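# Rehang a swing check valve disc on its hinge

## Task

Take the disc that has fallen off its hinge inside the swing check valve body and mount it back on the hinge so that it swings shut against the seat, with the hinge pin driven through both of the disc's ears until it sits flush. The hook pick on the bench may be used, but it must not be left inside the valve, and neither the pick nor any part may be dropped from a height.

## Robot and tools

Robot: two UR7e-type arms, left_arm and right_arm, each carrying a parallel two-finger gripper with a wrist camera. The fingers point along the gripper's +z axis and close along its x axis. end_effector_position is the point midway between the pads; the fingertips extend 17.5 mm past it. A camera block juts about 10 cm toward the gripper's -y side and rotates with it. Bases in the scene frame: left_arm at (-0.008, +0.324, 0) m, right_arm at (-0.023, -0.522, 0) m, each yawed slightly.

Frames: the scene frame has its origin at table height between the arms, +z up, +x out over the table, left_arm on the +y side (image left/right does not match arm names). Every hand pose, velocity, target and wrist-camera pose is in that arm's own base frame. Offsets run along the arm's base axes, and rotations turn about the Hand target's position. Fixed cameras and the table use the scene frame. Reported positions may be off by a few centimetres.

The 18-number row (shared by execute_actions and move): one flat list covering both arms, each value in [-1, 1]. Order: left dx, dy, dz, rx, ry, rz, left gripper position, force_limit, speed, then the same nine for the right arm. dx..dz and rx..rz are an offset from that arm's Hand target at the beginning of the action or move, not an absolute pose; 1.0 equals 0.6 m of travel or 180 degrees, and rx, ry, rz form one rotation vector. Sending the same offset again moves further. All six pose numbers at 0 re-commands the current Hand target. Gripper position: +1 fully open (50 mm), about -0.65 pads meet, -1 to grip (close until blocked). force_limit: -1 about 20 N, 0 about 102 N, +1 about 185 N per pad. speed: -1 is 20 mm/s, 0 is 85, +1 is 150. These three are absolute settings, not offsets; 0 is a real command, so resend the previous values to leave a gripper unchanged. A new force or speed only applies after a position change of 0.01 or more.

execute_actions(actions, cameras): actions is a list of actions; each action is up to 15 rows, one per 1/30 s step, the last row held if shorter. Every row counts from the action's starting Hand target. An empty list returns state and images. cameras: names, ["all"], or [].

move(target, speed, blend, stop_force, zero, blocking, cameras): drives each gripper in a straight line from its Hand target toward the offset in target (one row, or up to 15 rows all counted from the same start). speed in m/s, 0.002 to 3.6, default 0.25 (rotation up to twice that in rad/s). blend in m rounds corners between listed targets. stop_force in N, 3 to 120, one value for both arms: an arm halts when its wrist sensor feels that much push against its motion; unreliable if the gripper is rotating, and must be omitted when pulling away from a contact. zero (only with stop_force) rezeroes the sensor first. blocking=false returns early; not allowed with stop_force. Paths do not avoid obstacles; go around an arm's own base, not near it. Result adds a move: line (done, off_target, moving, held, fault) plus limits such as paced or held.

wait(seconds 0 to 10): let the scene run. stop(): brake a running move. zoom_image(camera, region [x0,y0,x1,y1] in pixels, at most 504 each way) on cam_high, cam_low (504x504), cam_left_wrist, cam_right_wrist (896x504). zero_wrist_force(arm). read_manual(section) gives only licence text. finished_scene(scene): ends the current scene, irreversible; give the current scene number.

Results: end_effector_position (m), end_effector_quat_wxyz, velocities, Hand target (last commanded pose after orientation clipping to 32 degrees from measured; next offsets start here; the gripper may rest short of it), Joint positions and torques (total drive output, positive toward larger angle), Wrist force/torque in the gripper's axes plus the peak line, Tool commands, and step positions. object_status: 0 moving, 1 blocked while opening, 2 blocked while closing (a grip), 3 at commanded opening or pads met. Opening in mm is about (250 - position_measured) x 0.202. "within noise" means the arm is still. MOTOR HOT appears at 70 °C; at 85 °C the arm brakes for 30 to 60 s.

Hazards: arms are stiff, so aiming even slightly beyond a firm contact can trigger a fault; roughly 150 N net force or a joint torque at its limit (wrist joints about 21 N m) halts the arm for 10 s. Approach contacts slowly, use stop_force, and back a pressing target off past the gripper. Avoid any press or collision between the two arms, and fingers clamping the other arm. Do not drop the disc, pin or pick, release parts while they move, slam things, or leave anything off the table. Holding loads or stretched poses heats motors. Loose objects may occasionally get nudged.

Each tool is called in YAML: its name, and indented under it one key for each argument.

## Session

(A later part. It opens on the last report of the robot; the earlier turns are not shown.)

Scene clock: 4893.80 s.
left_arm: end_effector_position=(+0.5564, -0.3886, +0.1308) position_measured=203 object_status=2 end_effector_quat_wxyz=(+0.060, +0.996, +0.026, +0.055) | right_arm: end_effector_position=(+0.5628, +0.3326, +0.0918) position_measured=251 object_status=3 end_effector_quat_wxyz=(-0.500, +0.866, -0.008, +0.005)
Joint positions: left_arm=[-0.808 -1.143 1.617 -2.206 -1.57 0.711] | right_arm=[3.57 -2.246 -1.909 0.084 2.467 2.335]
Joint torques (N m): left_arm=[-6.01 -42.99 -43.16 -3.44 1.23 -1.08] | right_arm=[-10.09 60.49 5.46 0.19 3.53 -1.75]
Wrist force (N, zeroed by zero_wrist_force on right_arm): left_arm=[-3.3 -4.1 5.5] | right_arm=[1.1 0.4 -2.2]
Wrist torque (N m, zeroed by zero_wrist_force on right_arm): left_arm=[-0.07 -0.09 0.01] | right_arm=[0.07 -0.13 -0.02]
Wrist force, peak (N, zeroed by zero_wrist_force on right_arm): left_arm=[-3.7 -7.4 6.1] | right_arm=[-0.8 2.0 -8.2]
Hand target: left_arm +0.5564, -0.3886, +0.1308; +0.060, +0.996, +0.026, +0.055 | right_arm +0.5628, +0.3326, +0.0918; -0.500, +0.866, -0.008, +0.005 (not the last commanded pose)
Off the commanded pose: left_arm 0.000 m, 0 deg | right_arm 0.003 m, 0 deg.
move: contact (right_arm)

move:
  target: [-0.0005, 0, -0.0005, 0,0,0, -1, -0.7, -0.95, 0, 0, 0, 0, 0, 0, -1, -0.9, -0.5]
  speed: 0.01

wait:
  seconds: 0.3

move:
  target: [0,0,0, 0,0,0, -1, -0.7, -0.95, 0.00016, 0.01, 0, 0, 0, 0, -1, -0.9, -0.5]
  speed: 0.006
  stop_force: 8
  cameras: ["cam_right_wrist"]

zoom_image:
  camera: "cam_right_wrist"
  region: [400, 180, 540, 280]

Scene clock: 4905.90 s.
left_arm: end_effector_position=(+0.5561, -0.3886, +0.1305) position_measured=203 object_status=2 end_effector_quat_wxyz=(+0.060, +0.996, +0.026, +0.055) | right_arm: end_effector_position=(+0.5628, +0.3326, +0.0918) position_measured=251 object_status=3 end_effector_quat_wxyz=(-0.500, +0.866, -0.008, +0.005)
Joint positions: left_arm=[-0.808 -1.144 1.618 -2.207 -1.57 0.711] | right_arm=[3.57 -2.246 -1.909 0.084 2.467 2.335]
Joint torques (N m): left_arm=[-9.51 -53.14 -23.6 -7.11 1.11 -1.81] | right_arm=[-10.35 60.93 5.98 0.17 3.4 -1.57]
Wrist force (N, zeroed by zero_wrist_force on right_arm): left_arm=[-0.9 -0.7 2.6] | right_arm=[0.6 -0.4 -0.5]
Wrist torque (N m, zeroed by zero_wrist_force on right_arm): left_arm=[-0.06 0.04 0.00] | right_arm=[0.09 -0.11 -0.03]
Wrist force, peak (N, zeroed by zero_wrist_force on right_arm): left_arm=[-3.3 -4.0 5.7] | right_arm=[1.0 -0.7 -3.1]
Hand target: left_arm +0.5561, -0.3886, +0.1305; +0.060, +0.996, +0.026, +0.055 | right_arm +0.5628, +0.3326, +0.0918; -0.500, +0.866, -0.008, +0.005
Off the commanded pose: left_arm 0.000 m, 0 deg | right_arm 0.000 m, 0 deg.
move: done

Scene clock: 4906.20 s.
left_arm: end_effector_position=(+0.5561, -0.3886, +0.1305) position_measured=203 object_status=2 end_effector_quat_wxyz=(+0.060, +0.996, +0.026, +0.055) | right_arm: end_effector_position=(+0.5628, +0.3326, +0.0918) position_measured=251 object_status=3 end_effector_quat_wxyz=(-0.500, +0.866, -0.008, +0.005)
Joint positions: left_arm=[-0.808 -1.144 1.618 -2.207 -1.57 0.711] | right_arm=[3.57 -2.246 -1.909 0.084 2.467 2.335]
Joint torques (N m): left_arm=[-9.67 -53.15 -24.86 -6.38 1.16 -1.89] | right_arm=[-9.77 60.67 5.93 0.25 3.51 -1.64]
Wrist force (N, zeroed by zero_wrist_force on right_arm): left_arm=[-0.7 -1.0 2.4] | right_arm=[0.5 -0.5 -0.5]
Wrist torque (N m, zeroed by zero_wrist_force on right_arm): left_arm=[-0.10 0.01 0.00] | right_arm=[0.08 -0.10 -0.02]
Wrist force, peak (N, zeroed by zero_wrist_force on right_arm): left_arm=[-0.6 -0.9 3.1] | right_arm=[0.6 -0.7 -0.7]
Hand target: left_arm +0.5561, -0.3886, +0.1305; +0.060, +0.996, +0.026, +0.055 | right_arm +0.5628, +0.3326, +0.0918; -0.500, +0.866, -0.008, +0.005
Tool commands: left_gripper/position=-1.0 left_gripper/force_limit=-0.7 left_gripper/speed=-0.95 right_gripper/position=-1.0 right_gripper/force_limit=-0.9 right_gripper/speed=-0.5
Off the commanded pose: left_arm 0.000 m, 0 deg | right_arm 0.000 m, 0 deg.
wait: 0.30 s; at rest by 0.17 s

Scene clock: 4907.83 s.
left_arm: end_effector_position=(+0.5561, -0.3886, +0.1305) position_measured=203 object_status=2 end_effector_quat_wxyz=(+0.060, +0.996, +0.026, +0.055) | right_arm: end_effector_position=(+0.5629, +0.3386, +0.0918) position_measured=251 object_status=3 end_effector_quat_wxyz=(-0.500, +0.866, -0.008, +0.005)
Joint positions: left_arm=[-0.808 -1.144 1.618 -2.207 -1.57 0.711] | right_arm=[3.579 -2.25 -1.903 0.092 2.461 2.348]
Joint torques (N m): left_arm=[-9.06 -52.95 -29.12 -3.62 1.05 -1.4] | right_arm=[-4.49 51.86 22.66 4.87 2.23 -1.59]
Wrist force (N, zeroed by zero_wrist_force on right_arm): left_arm=[-0.8 -0.8 2.8] | right_arm=[0.5 -0.6 -0.6]
Wrist torque (N m, zeroed by zero_wrist_force on right_arm): left_arm=[-0.08 0.00 0.01] | right_arm=[0.07 -0.10 -0.03]
Wrist force, peak (N, zeroed by zero_wrist_force on right_arm): left_arm=[-0.9 -1.4 3.2] | right_arm=[0.8 -0.8 -0.9]
Hand target: left_arm +0.5561, -0.3886, +0.1305; +0.060, +0.996, +0.026, +0.055 | right_arm +0.5629, +0.3386, +0.0918; -0.500, +0.866, -0.008, +0.005
Off the commanded pose: left_arm 0.000 m, 0 deg | right_arm 0.000 m, 0 deg.
move: done
camera_calibration:
cam_right_wrist: T_world_to_cam=[[0.999389, -0.0339491, -0.0083191, -0.545607], [-0.0314515, -0.76958, -0.637775, 0.350284], [0.0152497, 0.637647, -0.770178, -0.0267461], [0, 0, 0, 1]] pos_world=[0.556699, 0.268104, 0.198264]
Images, in order (width x height): cam_right_wrist 896x504.

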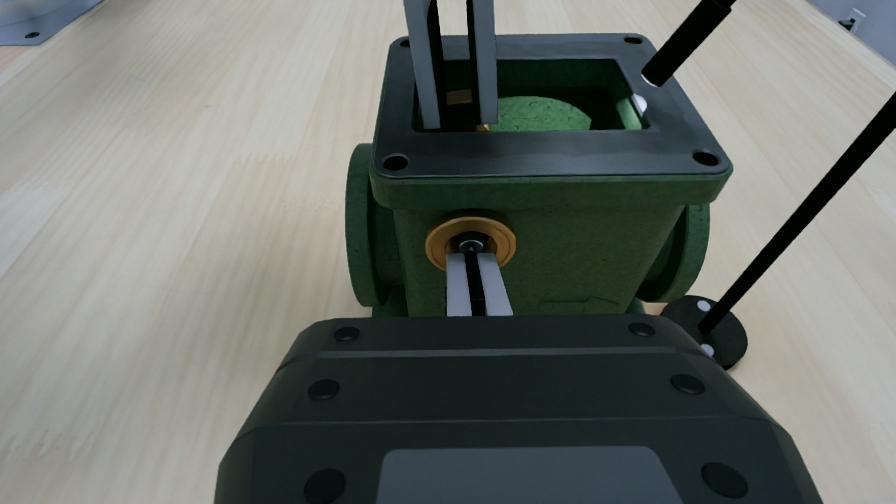

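Scaled by 3.600 from the camera's 896x504 image, which has a finer 1280x720 frame.

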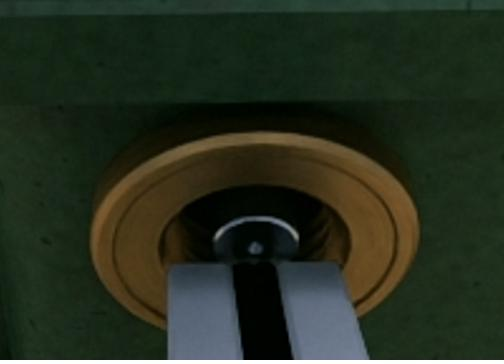

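execute_actions:
  actions: []
  cameras: ["cam_right_wrist"]

zoom_image:
  camera: "cam_right_wrist"
  region: [400, 180, 540, 280]

Scene clock: 4926.07 s.
left_arm: end_effector_position=(+0.5561, -0.3886, +0.1305) position_measured=203 object_status=2 end_effector_quat_wxyz=(+0.060, +0.996, +0.026, +0.055) | right_arm: end_effector_position=(+0.5629, +0.3386, +0.0918) position_measured=251 object_status=3 end_effector_quat_wxyz=(-0.500, +0.866, -0.008, +0.005)
Joint positions: left_arm=[-0.808 -1.144 1.618 -2.207 -1.57 0.711] | right_arm=[3.579 -2.25 -1.903 0.092 2.461 2.348]
Joint velocities: within noise
Joint torques (N m): left_arm=[-8.38 -53.11 -35.33 -1.58 0.84 -0.59] | right_arm=[-10.08 56.24 7.19 0.31 2.34 -1.65]
Wrist force (N, zeroed by zero_wrist_force on right_arm): left_arm=[-0.4 -0.5 2.1] | right_arm=[0.5 -0.7 -0.8]
Wrist torque (N m, zeroed by zero_wrist_force on right_arm): left_arm=[-0.05 -0.04 0.01] | right_arm=[0.08 -0.11 -0.02]
Wrist force, peak (N, zeroed by zero_wrist_force on right_arm): left_arm=[-0.9 -1.2 3.1] | right_arm=[0.7 -0.7 -0.9]
Hand target: left_arm +0.5561, -0.3886, +0.1305; +0.060, +0.996, +0.026, +0.055 | right_arm +0.5629, +0.3386, +0.0918; -0.500, +0.866, -0.008, +0.005
Tool commands: left_gripper/position=-1.0 left_gripper/force_limit=-0.7 left_gripper/speed=-0.95 right_gripper/position=-1.0 right_gripper/force_limit=-0.9 right_gripper/speed=-0.5
Off the commanded pose: left_arm 0.000 m, 0 deg | right_arm 0.000 m, 0 deg.
camera_calibration:
cam_right_wrist: T_world_to_cam=[[0.999386, -0.0340255, -0.00838352, -0.545572], [-0.0315514, -0.769577, -0.637774, 0.350339], [0.0152488, 0.637647, -0.770178, -0.0267455], [0, 0, 0, 1]] pos_world=[0.556699, 0.268103, 0.198264]
Images, in order (width x height): cam_right_wrist 896x504.

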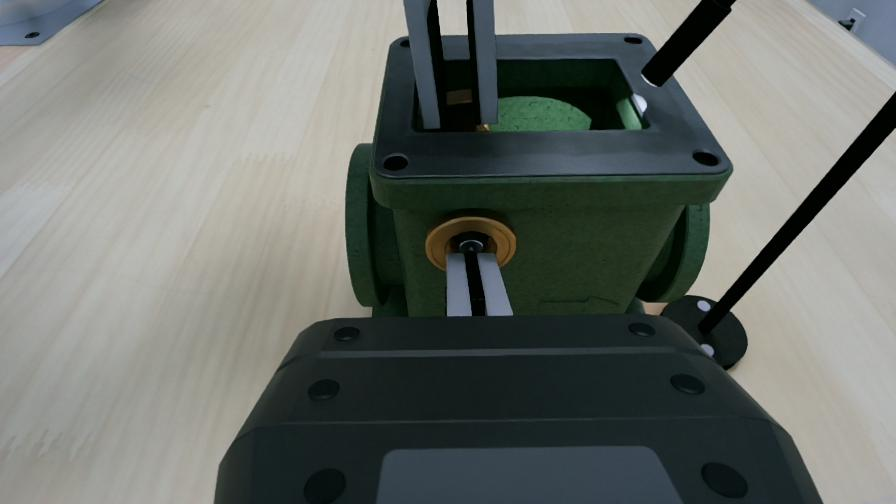

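Scaled by 3.600 from the camera's 896x504 image, which has a finer 1280x720 frame.

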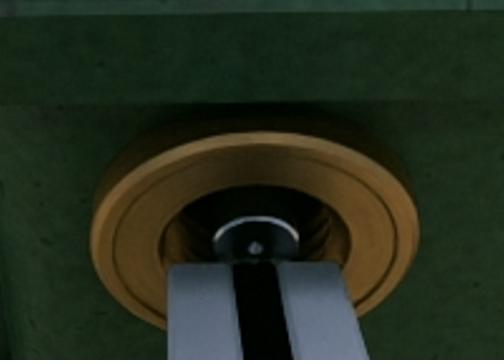

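move:
  target: [0,0,0,0,0,0,-1,-0.7,-0.95,0.00003,0.0017,0,0,0,0,-1,-0.9,-0.5]
  speed: 0.005
  stop_force: 8
  cameras: ["cam_right_wrist"]

zoom_image:
  camera: "cam_right_wrist"
  region: [400, 180, 540, 280]

Scene clock: 4947.00 s.
left_arm: end_effector_position=(+0.5561, -0.3886, +0.1305) position_measured=203 object_status=2 end_effector_quat_wxyz=(+0.060, +0.996, +0.026, +0.055) | right_arm: end_effector_position=(+0.5629, +0.3394, +0.0918) position_measured=251 object_status=3 end_effector_quat_wxyz=(-0.500, +0.866, -0.008, +0.005)
Joint positions: left_arm=[-0.808 -1.144 1.618 -2.207 -1.57 0.711] | right_arm=[3.581 -2.25 -1.902 0.094 2.46 2.349]
Joint torques (N m): left_arm=[-7.34 -52.33 -35.68 -1.68 0.5 0.64] | right_arm=[-2.57 53.38 20.09 4.02 2.15 -1.74]
Wrist force (N, zeroed by zero_wrist_force on right_arm): left_arm=[-0.8 -1.0 2.5] | right_arm=[-4.2 3.6 -13.6]
Wrist torque (N m, zeroed by zero_wrist_force on right_arm): left_arm=[-0.11 0.03 0.00] | right_arm=[0.15 -0.09 -0.04]
Wrist force, peak (N, zeroed by zero_wrist_force on right_arm): left_arm=[-0.9 -0.8 3.3] | right_arm=[-4.3 2.7 -14.1]
Hand target: left_arm +0.5561, -0.3886, +0.1305; +0.060, +0.996, +0.026, +0.055 | right_arm +0.5629, +0.3393, +0.0918; -0.500, +0.866, -0.008, +0.005
Off the commanded pose: left_arm 0.000 m, 0 deg | right_arm 0.000 m, 0 deg.
move: contact (right_arm)
camera_calibration:
cam_right_wrist: T_world_to_cam=[[0.999386, -0.0340255, -0.00838352, -0.545545], [-0.0315514, -0.769577, -0.637774, 0.350954], [0.0152488, 0.637647, -0.770178, -0.0272556], [0, 0, 0, 1]] pos_world=[0.556699, 0.268903, 0.198264]
Images, in order (width x height): cam_right_wrist 896x504.

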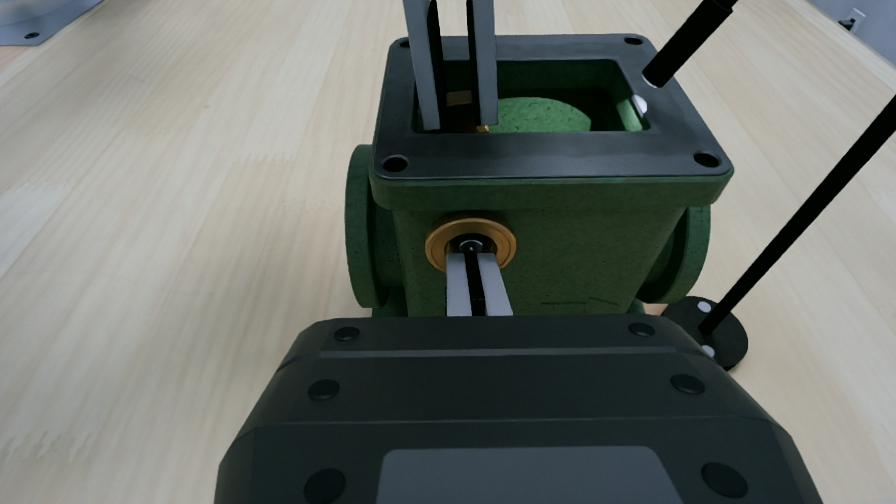

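Scaled by 3.600 from the camera's 896x504 image, which has a finer 1280x720 frame.

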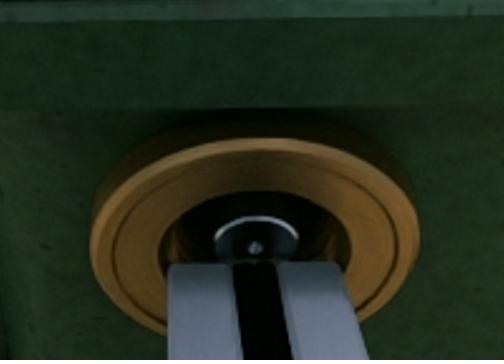

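move:
  target:
    - [0,0,0,0,0,0,-1,-0.7,-0.95,0,-0.06,0,0,0,0,-1,-0.9,-0.5]
    - [0,0,0,0,0,0,-1,-0.7,-0.95,0,-0.08,0.12,0,0,0,-1,-0.9,-0.5]
  speed: 0.08
  blend: 0.02
  cameras: ["cam_right_wrist"]

zoom_image:
  camera: "cam_right_wrist"
  region: [380, 200, 560, 340]

Scene clock: 4960.97 s.
left_arm: end_effector_position=(+0.5561, -0.3886, +0.1305) position_measured=203 object_status=2 end_effector_quat_wxyz=(+0.060, +0.996, +0.026, +0.055) | right_arm: end_effector_position=(+0.5630, +0.2913, +0.1639) position_measured=251 object_status=3 end_effector_quat_wxyz=(-0.500, +0.866, -0.008, +0.005) end_effector_velocity=(+0.001, +0.000, +0.002) end_effector_angular_velocity=(+0.002, -0.005, +0.000)
Joint positions: left_arm=[-0.808 -1.144 1.618 -2.207 -1.57 0.711] | right_arm=[3.5 -2.073 -1.921 -0.15 2.506 2.241]
Joint velocities: left_arm=[within noise] | right_arm=[0 0 0.001 0.005 0 0.001]
Joint torques (N m): left_arm=[-5.36 -51.04 -35.5 -1.7 0.22 0.95] | right_arm=[7.34 42.02 17.97 7.57 1.82 0.42]
Wrist force (N, zeroed by zero_wrist_force on right_arm): left_arm=[-0.4 -0.7 2.5] | right_arm=[0.9 -0.7 -0.8]
Wrist torque (N m, zeroed by zero_wrist_force on right_arm): left_arm=[-0.10 -0.05 0.01] | right_arm=[0.08 -0.16 0.15]
Wrist force, peak (N, zeroed by zero_wrist_force on right_arm): left_arm=[-0.8 -1.0 3.5] | right_arm=[-4.2 2.6 -14.2]
Hand target: left_arm +0.5561, -0.3886, +0.1305; +0.060, +0.996, +0.026, +0.055 | right_arm +0.5629, +0.2913, +0.1638; -0.500, +0.866, -0.008, +0.005
Off the commanded pose: left_arm 0.000 m, 0 deg | right_arm 0.000 m, 0 deg.
move: done; blend cut to 0.018 m at target 1
camera_calibration:
cam_right_wrist: T_world_to_cam=[[0.999383, -0.034154, -0.0082348, -0.546688], [-0.0315543, -0.769524, -0.637837, 0.359932], [0.0154479, 0.637704, -0.770127, 0.0588067], [0, 0, 0, 1]] pos_world=[0.556799, 0.220803, 0.270365]
Images, in order (width x height): cam_right_wrist 896x504.

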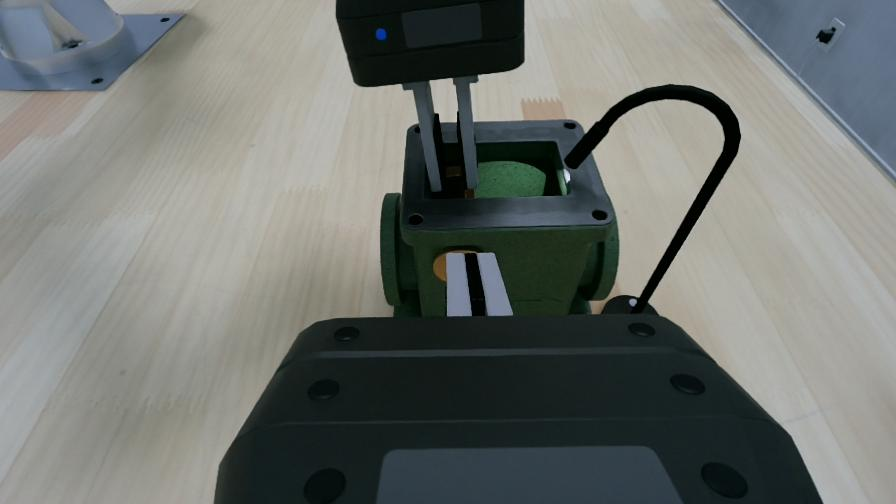

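Scaled by 2.800 from the camera's 896x504 image, which has a finer 1280x720 frame.

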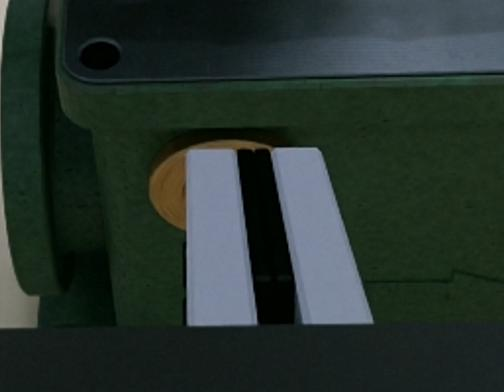

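move:
  target: [0,0,0,0,0,0,-1,-0.7,-0.95,-0.06,0.02,-0.1,0,0,0,-1,-0.9,-0.5]
  speed: 0.1
  cameras: ["cam_right_wrist"]

zoom_image:
  camera: "cam_right_wrist"
  region: [500, 180, 640, 280]

Scene clock: 4969.87 s.
left_arm: end_effector_position=(+0.5561, -0.3886, +0.1305) position_measured=203 object_status=2 end_effector_quat_wxyz=(+0.060, +0.996, +0.026, +0.055) | right_arm: end_effector_position=(+0.5268, +0.3034, +0.1037) position_measured=251 object_status=3 end_effector_quat_wxyz=(-0.500, +0.866, -0.008, +0.005)
Joint positions: left_arm=[-0.808 -1.144 1.618 -2.207 -1.57 0.711] | right_arm=[3.547 -2.159 -2.035 0.1 2.48 2.305]
Joint torques (N m): left_arm=[-4.25 -50.62 -36.52 -1.52 -0.06 1.1] | right_arm=[-11.44 54.88 30.91 1.19 3.31 -1.67]
Wrist force (N, zeroed by zero_wrist_force on right_arm): left_arm=[-0.4 -0.8 3.0] | right_arm=[0.6 -0.7 -0.3]
Wrist torque (N m, zeroed by zero_wrist_force on right_arm): left_arm=[-0.10 -0.07 0.00] | right_arm=[0.06 -0.12 -0.03]
Wrist force, peak (N, zeroed by zero_wrist_force on right_arm): left_arm=[-1.0 -0.6 3.2] | right_arm=[1.6 -1.9 -1.7]
Hand target: left_arm +0.5561, -0.3886, +0.1305; +0.060, +0.996, +0.026, +0.055 | right_arm +0.5269, +0.3033, +0.1038; -0.500, +0.866, -0.008, +0.005
Off the commanded pose: left_arm 0.000 m, 0 deg | right_arm 0.000 m, 0 deg.
move: done
camera_calibration:
cam_right_wrist: T_world_to_cam=[[0.999386, -0.0339762, -0.00859785, -0.510658], [-0.0316523, -0.769668, -0.63766, 0.329752], [0.0150477, 0.63754, -0.77027, 0.00556237], [0, 0, 0, 1]] pos_world=[0.520698, 0.232903, 0.210163]
Images, in order (width x height): cam_right_wrist 896x504.

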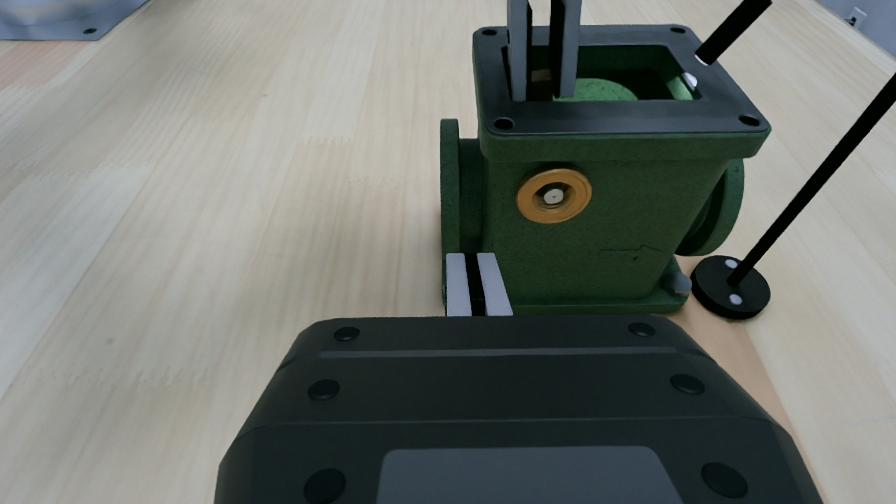

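Scaled by 3.600 from the camera's 896x504 image, which has a finer 1280x720 frame.

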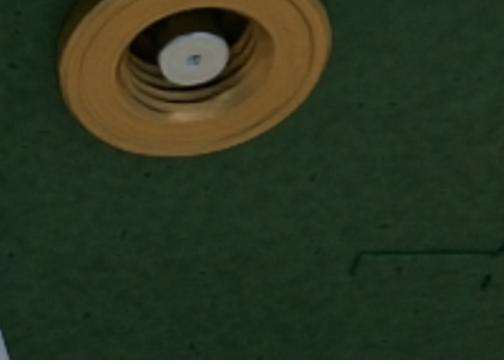

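zoom_image:
  camera: "cam_right_wrist"
  region: [510, 160, 600, 230]

Scaled by 5.600 from the camera's 896x504 image, which has a finer 1280x720 frame.

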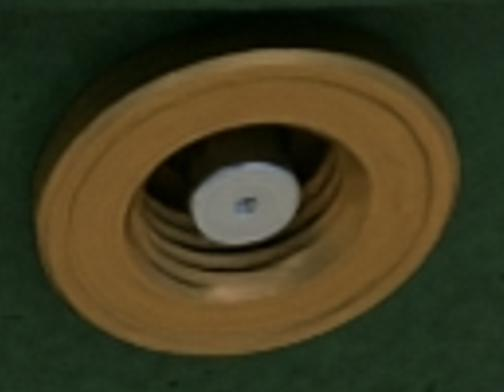

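execute_actions:
  actions:
    - [[0,0,0,0,0,0,-0.24,-1,-1,0,0,0,0,0,0,-1,-0.9,-0.5]]
  cameras: ["cam_left_wrist","cam_right_wrist"]

wait:
  seconds: 0.5
  cameras: ["cam_left_wrist"]

Scene clock: 5008.53 s.
left_arm: end_effector_position=(+0.5561, -0.3886, +0.1305) position_measured=188 object_status=3 end_effector_quat_wxyz=(+0.060, +0.996, +0.026, +0.055) | right_arm: end_effector_position=(+0.5269, +0.3033, +0.1038) position_measured=251 object_status=3 end_effector_quat_wxyz=(-0.500, +0.866, -0.008, +0.005)
Joint positions: left_arm=[-0.808 -1.144 1.618 -2.207 -1.57 0.711] | right_arm=[3.547 -2.159 -2.035 0.1 2.48 2.305]
Joint torques (N m): left_arm=[-3.74 -50.77 -35.92 -1.71 -0.35 1.15] | right_arm=[-10.34 57.52 30.27 5.19 3.65 -1.69]
Wrist force (N, zeroed by zero_wrist_force on right_arm): left_arm=[-0.2 -0.3 1.1] | right_arm=[0.8 -0.5 -0.3]
Wrist torque (N m, zeroed by zero_wrist_force on right_arm): left_arm=[-0.05 -0.01 0.00] | right_arm=[0.08 -0.14 -0.03]
Wrist force, peak (N, zeroed by zero_wrist_force on right_arm): left_arm=[-0.6 -0.8 3.3] | right_arm=[0.7 -1.0 -0.6]
Hand target: left_arm +0.5561, -0.3886, +0.1305; +0.060, +0.996, +0.026, +0.055 | right_arm +0.5269, +0.3033, +0.1038; -0.500, +0.866, -0.008, +0.005
Off the commanded pose: left_arm 0.000 m, 0 deg | right_arm 0.000 m, 0 deg.
Step readings (end_effector_position of left_arm | right_arm):
0: (+0.5561, -0.3886, +0.1305) | (+0.5269, +0.3033, +0.1038)
1: (+0.5561, -0.3886, +0.1305) | (+0.5269, +0.3033, +0.1038)
2: (+0.5561, -0.3886, +0.1305) | (+0.5269, +0.3033, +0.1038)
4: (+0.5561, -0.3886, +0.1305) | (+0.5269, +0.3033, +0.1038)
8: (+0.5561, -0.3886, +0.1305) | (+0.5269, +0.3033, +0.1038)
15: (+0.5561, -0.3886, +0.1305) | (+0.5269, +0.3033, +0.1038)
camera_calibration:
cam_left_wrist: T_world_to_cam=[[0.990052, 0.0602562, 0.127143, -0.538776], [-0.00597694, -0.884827, 0.465882, -0.385054], [0.140572, -0.462007, -0.875665, -0.0158905], [0, 0, 0, 1]] pos_world=[0.533348, -0.315583, 0.233977]
cam_right_wrist: T_world_to_cam=[[0.999386, -0.034026, -0.00838269, -0.510691], [-0.0315523, -0.769618, -0.637724, 0.329766], [0.0152477, 0.637597, -0.770219, 0.00551161], [0, 0, 0, 1]] pos_world=[0.520699, 0.232903, 0.210264]
Images, in order (width x height): cam_left_wrist 896x504, cam_right_wrist 896x504.

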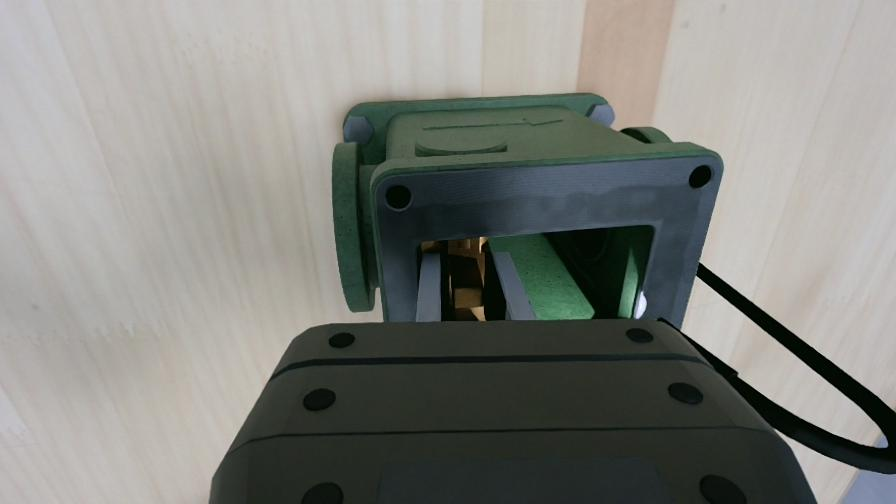

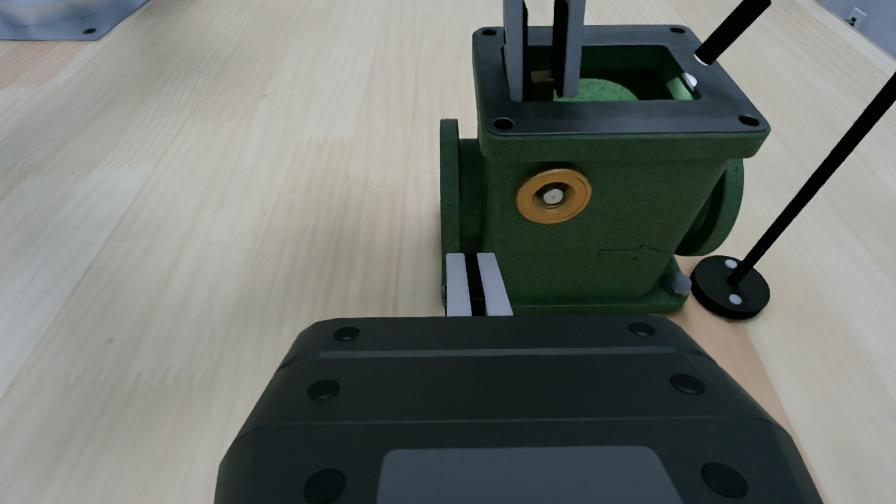

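Scene clock: 5009.03 s.
left_arm: end_effector_position=(+0.5561, -0.3886, +0.1305) position_measured=188 object_status=3 end_effector_quat_wxyz=(+0.060, +0.996, +0.026, +0.055) | right_arm: end_effector_position=(+0.5269, +0.3033, +0.1038) position_measured=251 object_status=3 end_effector_quat_wxyz=(-0.500, +0.866, -0.008, +0.005)
Joint positions: left_arm=[-0.808 -1.144 1.618 -2.207 -1.57 0.711] | right_arm=[3.547 -2.159 -2.035 0.1 2.48 2.305]
Joint torques (N m): left_arm=[-3.59 -50.26 -34.93 -1.64 -0.07 0.97] | right_arm=[-11.11 57.41 30.32 3.76 3.58 -1.76]
Wrist force (N, zeroed by zero_wrist_force on right_arm): left_arm=[-0.2 -0.4 1.0] | right_arm=[0.8 -0.8 -0.5]
Wrist torque (N m, zeroed by zero_wrist_force on right_arm): left_arm=[-0.06 0.00 0.00] | right_arm=[0.07 -0.15 -0.03]
Wrist force, peak (N, zeroed by zero_wrist_force on right_arm): left_arm=[-0.3 -0.6 1.2] | right_arm=[0.6 -0.9 -0.7]
Hand target: left_arm +0.5561, -0.3886, +0.1305; +0.060, +0.996, +0.026, +0.055 | right_arm +0.5269, +0.3033, +0.1038; -0.500, +0.866, -0.008, +0.005
Tool commands: left_gripper/position=-0.24 left_gripper/force_limit=-1.0 left_gripper/speed=-1.0 right_gripper/position=-1.0 right_gripper/force_limit=-0.9 right_gripper/speed=-0.5
Off the commanded pose: left_arm 0.000 m, 0 deg | right_arm 0.000 m, 0 deg.
wait: 0.50 s; at rest by 0.17 s
camera_calibration:
cam_left_wrist: T_world_to_cam=[[0.990052, 0.0602562, 0.127143, -0.538776], [-0.00597694, -0.884827, 0.465882, -0.385054], [0.140572, -0.462007, -0.875665, -0.0158905], [0, 0, 0, 1]] pos_world=[0.533348, -0.315583, 0.233977]
Images, in order (width x height): cam_left_wrist 896x504.

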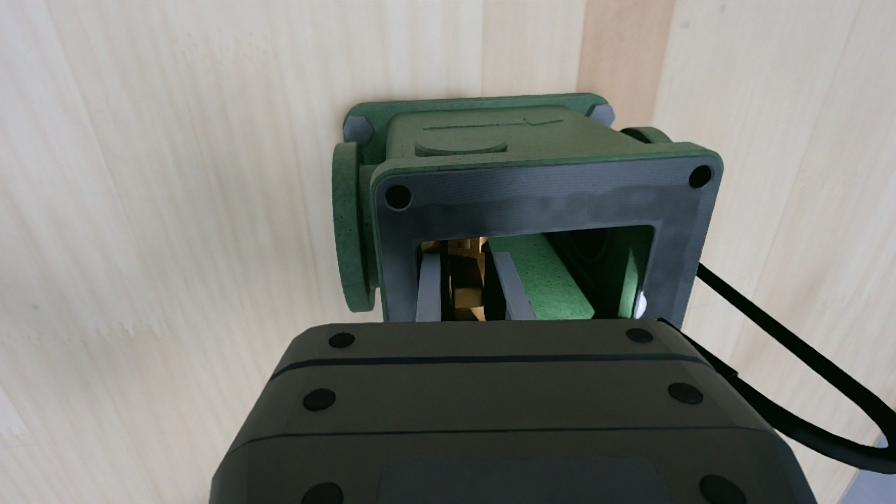

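zoom_image:
  camera: "cam_left_wrist"
  region: [400, 210, 560, 330]

Scaled by 3.150 from the camera's 896x504 image, which has a finer 1280x720 frame.

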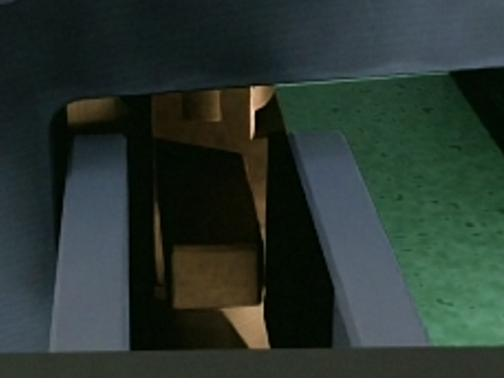

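move:
  target: [-0.00564,0.00584,0.04927,0,0,0,-0.24,-1,-1,0,0,0,0,0,0,-1,-0.9,-0.5]
  speed: 0.03
  stop_force: 5
  cameras: ["cam_left_wrist"]

zoom_image:
  camera: "cam_left_wrist"
  region: [380, 210, 580, 330]

Scene clock: 5022.70 s.
left_arm: end_effector_position=(+0.5527, -0.3851, +0.1601) position_measured=188 object_status=3 end_effector_quat_wxyz=(+0.060, +0.996, +0.026, +0.055) | right_arm: end_effector_position=(+0.5269, +0.3033, +0.1038) position_measured=251 object_status=3 end_effector_quat_wxyz=(-0.500, +0.866, -0.008, +0.005)
Joint positions: left_arm=[-0.808 -1.184 1.594 -2.143 -1.57 0.711] | right_arm=[3.547 -2.159 -2.035 0.1 2.48 2.305]
Joint torques (N m): left_arm=[-9.73 -37.77 -22.81 -6.92 0.17 -2.04] | right_arm=[-10.86 55.99 28.46 0.25 3.54 -1.81]
Wrist force (N, zeroed by zero_wrist_force on right_arm): left_arm=[-0.4 -0.5 0.9] | right_arm=[0.7 -0.7 -0.5]
Wrist torque (N m, zeroed by zero_wrist_force on right_arm): left_arm=[-0.08 0.03 0.00] | right_arm=[0.06 -0.13 -0.03]
Wrist force, peak (N, zeroed by zero_wrist_force on right_arm): left_arm=[-0.2 -0.4 1.5] | right_arm=[0.8 -0.9 -0.6]
Hand target: left_arm +0.5527, -0.3851, +0.1601; +0.060, +0.996, +0.026, +0.055 | right_arm +0.5269, +0.3033, +0.1038; -0.500, +0.866, -0.008, +0.005
Off the commanded pose: left_arm 0.000 m, 0 deg | right_arm 0.000 m, 0 deg.
move: done
camera_calibration:
cam_left_wrist: T_world_to_cam=[[0.990052, 0.0602562, 0.127143, -0.53947], [-0.00597694, -0.884827, 0.465882, -0.39572], [0.140572, -0.462007, -0.875665, 0.0120225], [0, 0, 0, 1]] pos_world=[0.530048, -0.312083, 0.263477]
Images, in order (width x height): cam_left_wrist 896x504.

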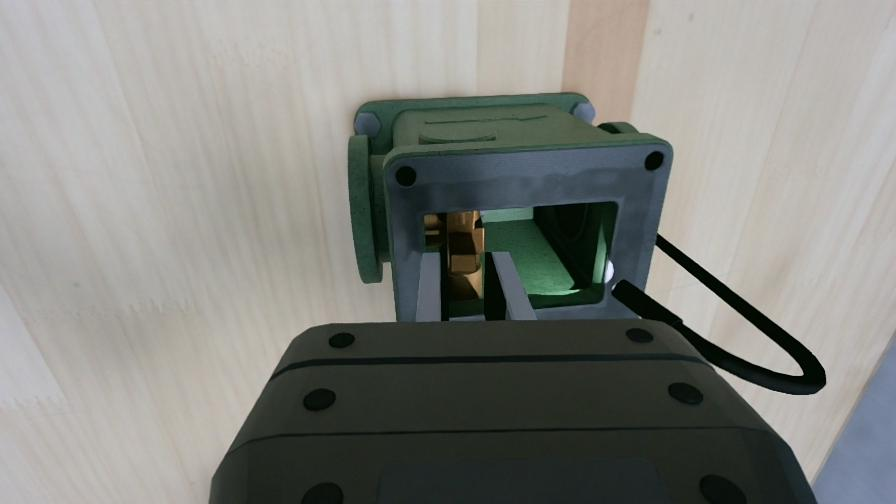

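Scaled by 2.520 from the camera's 896x504 image, which has a finer 1280x720 frame.

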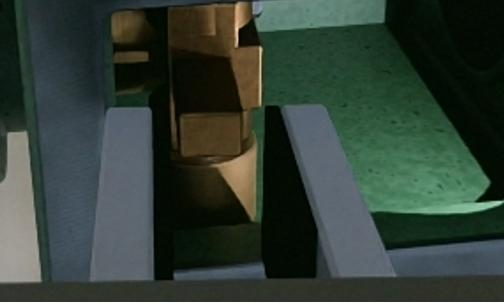

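move:
  target: [-0.0188,0.0195,0.1642,0,0,0,-0.24,-1,-1,0,0,0,0,0,0,-1,-0.9,-0.5]
  speed: 0.12
  cameras: ["all"]

zoom_image:
  camera: "cam_left_wrist"
  region: [340, 150, 600, 330]

Scene clock: 5029.07 s.
left_arm: end_effector_position=(+0.5414, -0.3734, +0.2586) position_measured=188 object_status=3 end_effector_quat_wxyz=(+0.060, +0.996, +0.026, +0.055) | right_arm: end_effector_position=(+0.5269, +0.3033, +0.1038) position_measured=251 object_status=3 end_effector_quat_wxyz=(-0.500, +0.866, -0.008, +0.005)
Joint positions: left_arm=[-0.808 -1.289 1.474 -1.919 -1.57 0.711] | right_arm=[3.547 -2.159 -2.035 0.1 2.48 2.305]
Joint torques (N m): left_arm=[-8.94 -38 -27.63 -6.12 0.81 -1.92] | right_arm=[-10.09 56.12 27.18 0.35 3.63 -1.57]
Wrist force (N, zeroed by zero_wrist_force on right_arm): left_arm=[-0.5 -0.8 0.7] | right_arm=[0.8 -0.8 -0.4]
Wrist torque (N m, zeroed by zero_wrist_force on right_arm): left_arm=[-0.14 0.05 0.00] | right_arm=[0.06 -0.14 -0.03]
Wrist force, peak (N, zeroed by zero_wrist_force on right_arm): left_arm=[-0.7 -0.7 3.3] | right_arm=[1.1 -0.8 -0.5]
Hand target: left_arm +0.5414, -0.3734, +0.2586; +0.060, +0.996, +0.026, +0.055 | right_arm +0.5269, +0.3033, +0.1038; -0.500, +0.866, -0.008, +0.005
Off the commanded pose: left_arm 0.000 m, 0 deg | right_arm 0.000 m, 0 deg.
move: done
camera_calibration:
cam_left_wrist: T_world_to_cam=[[0.990053, 0.0602649, 0.127132, -0.541518], [-0.00597656, -0.884785, 0.465961, -0.431388], [0.140566, -0.462086, -0.875624, 0.105322], [0, 0, 0, 1]] pos_world=[0.518748, -0.300383, 0.362077]
cam_right_wrist: T_world_to_cam=[[0.999383, -0.0341024, -0.00844711, -0.510658], [-0.0316522, -0.769615, -0.637723, 0.329817], [0.0152468, 0.637597, -0.770219, 0.00551213], [0, 0, 0, 1]] pos_world=[0.520698, 0.232903, 0.210264]

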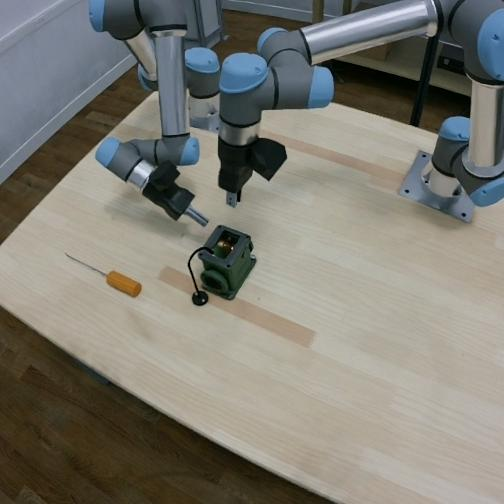

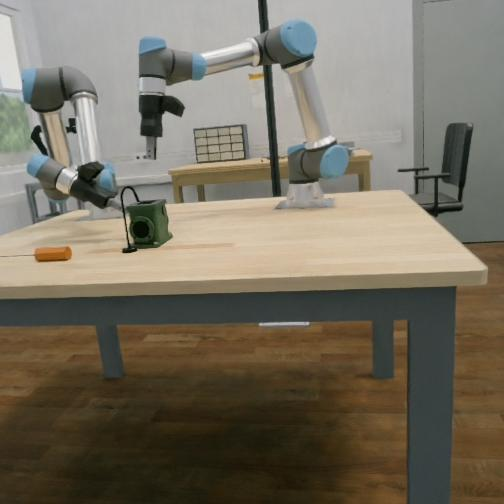

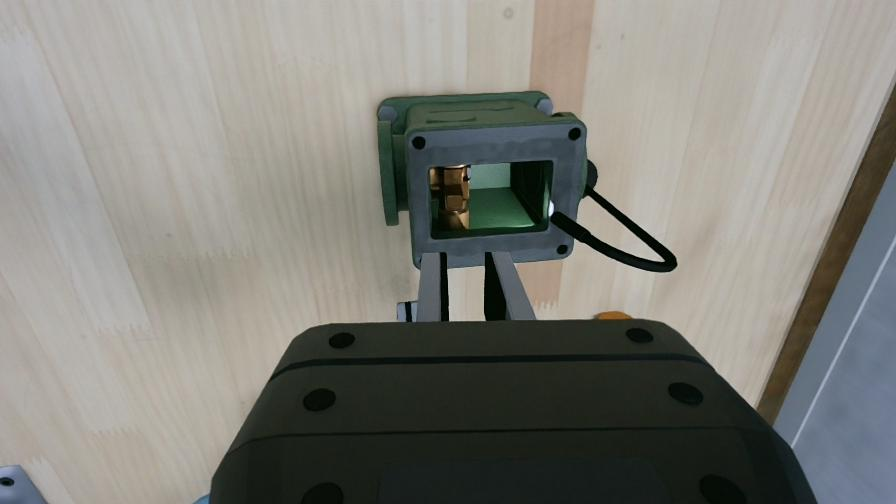

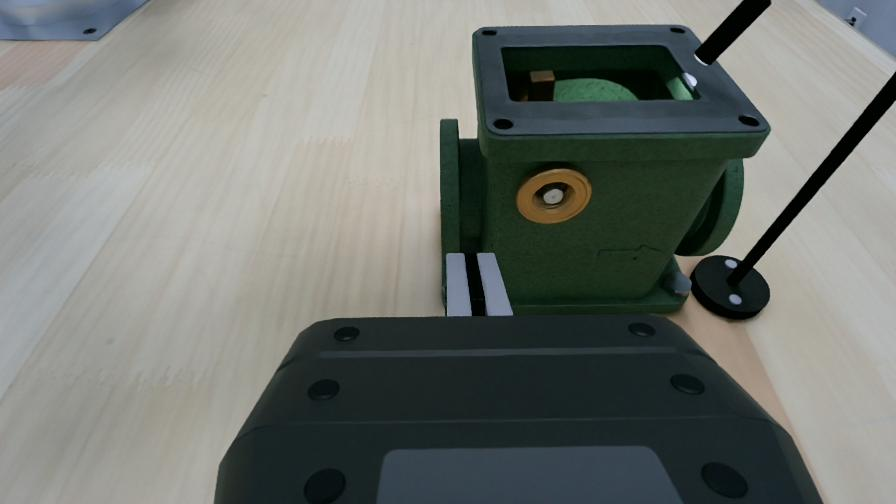

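Scaled by 1.938 from the camera's 896x504 image, which has a finer 1280x720 frame.

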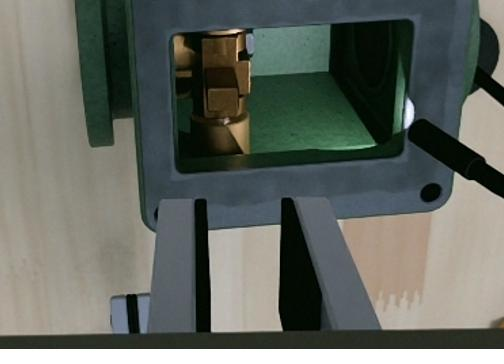

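zoom_image:
  camera: "cam_left_wrist"
  region: [420, 155, 500, 245]

Scaled by 5.600 from the camera's 896x504 image, which has a finer 1280x720 frame.

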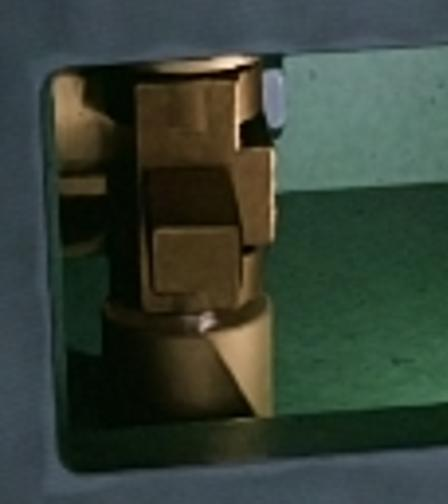

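move:
  target:
    - [-0.05,0.25,0.12,0,0,0,-0.24,-1,-1,0,-0.02,0.08,0,0,0,-1,-0.9,-0.5]
    - [-0.05,0.25,0.12,0,0,0,-0.24,-1,-1,0.076,0.0532,0.115,0.1789,0,0,-1,-0.9,-0.5]
  speed: 0.15
  blend: 0.02
  cameras: ["cam_right_wrist"]

Scene clock: 5062.33 s.
left_arm: end_effector_position=(+0.5114, -0.2234, +0.3306) position_measured=188 object_status=3 end_effector_quat_wxyz=(+0.060, +0.996, +0.026, +0.055) | right_arm: end_effector_position=(+0.5725, +0.3353, +0.1728) position_measured=251 object_status=3 end_effector_quat_wxyz=(+0.720, -0.693, +0.009, -0.002)
Joint positions: left_arm=[-0.641 -1.543 1.586 -1.774 -1.597 0.876] | right_arm=[3.51 -2.565 -1.578 1.103 2.755 3.246]
Joint torques (N m): left_arm=[-8.48 -24.18 -42.65 -6.91 0.94 -1.38] | right_arm=[-9.74 66.62 7.33 0.71 0.75 1.48]
Wrist force (N, zeroed by zero_wrist_force on right_arm): left_arm=[0.1 -0.7 1.0] | right_arm=[0.3 -0.3 0.0]
Wrist torque (N m, zeroed by zero_wrist_force on right_arm): left_arm=[-0.11 -0.06 -0.08] | right_arm=[0.06 -0.04 -0.01]
Wrist force, peak (N, zeroed by zero_wrist_force on right_arm): left_arm=[-0.1 1.2 2.3] | right_arm=[0.5 -1.5 -1.2]
Hand target: left_arm +0.5114, -0.2234, +0.3306; +0.060, +0.996, +0.026, +0.055 | right_arm +0.5725, +0.3353, +0.1728; +0.720, -0.693, +0.009, -0.002
Off the commanded pose: left_arm 0.000 m, 0 deg | right_arm 0.000 m, 0 deg.
move: done
camera_calibration:
cam_right_wrist: T_world_to_cam=[[0.999387, -0.0242299, -0.0252549, -0.554955], [-0.0315509, -0.31143, -0.949745, 0.300048], [0.0151471, 0.94996, -0.312003, -0.146315], [0, 0, 0, 1]] pos_world=[0.566298, 0.218991, 0.225303]
Images, in order (width x height): cam_right_wrist 896x504.

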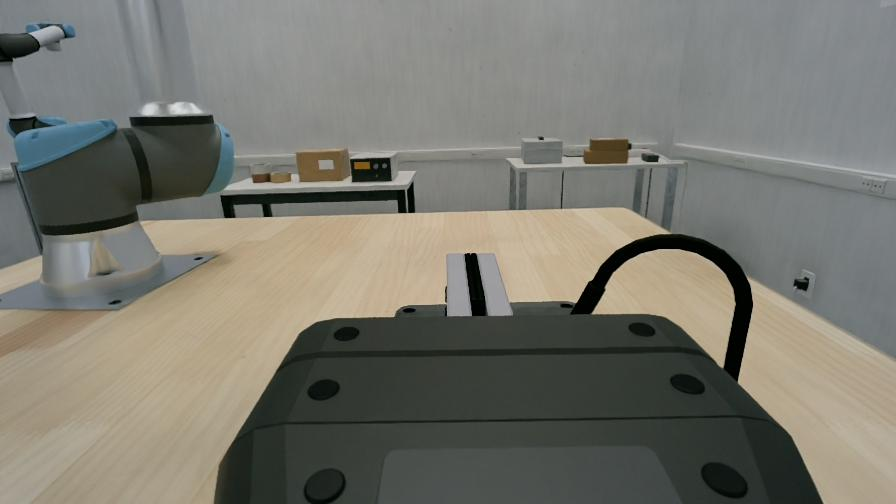

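move:
  target: [0,0,0,0,0,0,-0.24,-1,-1,0,0,0.0,-0.3567,0,0,0.3,-0.9,-0.5]
  speed: 0.4
  cameras: ["cam_right_wrist"]

zoom_image:
  camera: "cam_right_wrist"
  region: [380, 120, 560, 300]

Scene clock: 5072.27 s.
left_arm: end_effector_position=(+0.5114, -0.2234, +0.3306) position_measured=188 object_status=3 end_effector_quat_wxyz=(+0.060, +0.996, +0.026, +0.055) | right_arm: end_effector_position=(+0.5725, +0.3354, +0.1729) position_measured=107 object_status=3 end_effector_quat_wxyz=(-0.242, +0.970, -0.007, +0.007)
Joint positions: left_arm=[-0.641 -1.543 1.586 -1.774 -1.597 0.876] | right_arm=[3.723 -1.937 -1.701 -0.775 1.964 2.226]
Joint torques (N m): left_arm=[-9.09 -23.84 -42.46 -6.88 1.01 -1.22] | right_arm=[-8.97 43.19 15.27 4.34 -0.02 -1.68]
Wrist force (N, zeroed by zero_wrist_force on right_arm): left_arm=[0.0 -0.8 1.0] | right_arm=[1.2 -0.8 -1.5]
Wrist torque (N m, zeroed by zero_wrist_force on right_arm): left_arm=[-0.12 -0.05 -0.08] | right_arm=[0.09 -0.19 0.08]
Wrist force, peak (N, zeroed by zero_wrist_force on right_arm): left_arm=[0.1 -0.8 1.4] | right_arm=[1.4 -2.0 -1.6]
Hand target: left_arm +0.5114, -0.2234, +0.3306; +0.060, +0.996, +0.026, +0.055 | right_arm +0.5725, +0.3353, +0.1728; -0.242, +0.970, -0.007, +0.007
Off the commanded pose: left_arm 0.000 m, 0 deg | right_arm 0.000 m, 0 deg.
move: done
camera_calibration:
cam_right_wrist: T_world_to_cam=[[0.999384, -0.0333162, 0.0110125, -0.558199], [-0.0315543, -0.99058, -0.133249, 0.386778], [0.0153481, 0.132819, -0.991021, 0.245038], [0, 0, 0, 1]] pos_world=[0.566299, 0.331992, 0.300523]
Images, in order (width x height): cam_right_wrist 896x504.

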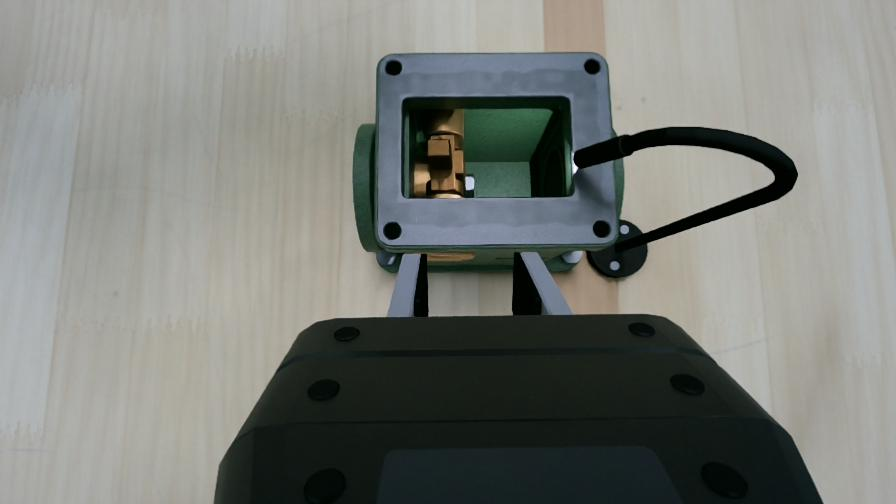

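Scaled by 2.800 from the camera's 896x504 image, which has a finer 1280x720 frame.

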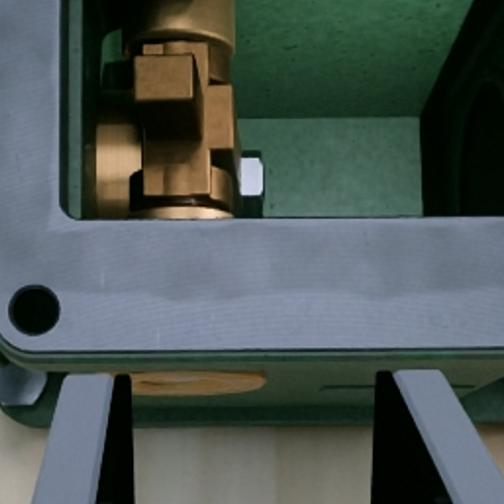

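zoom_image:
  camera: "cam_right_wrist"
  region: [400, 95, 500, 205]

Scaled by 4.582 from the camera's 896x504 image, which has a finer 1280x720 frame.

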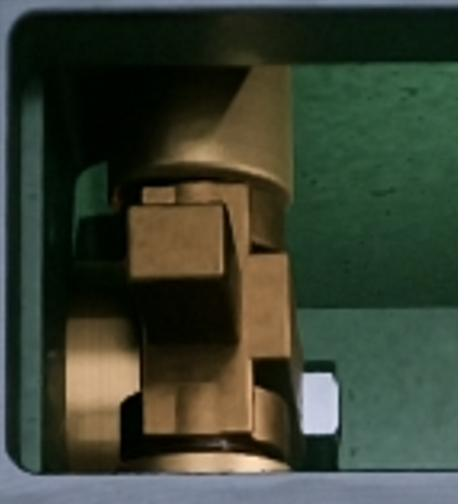

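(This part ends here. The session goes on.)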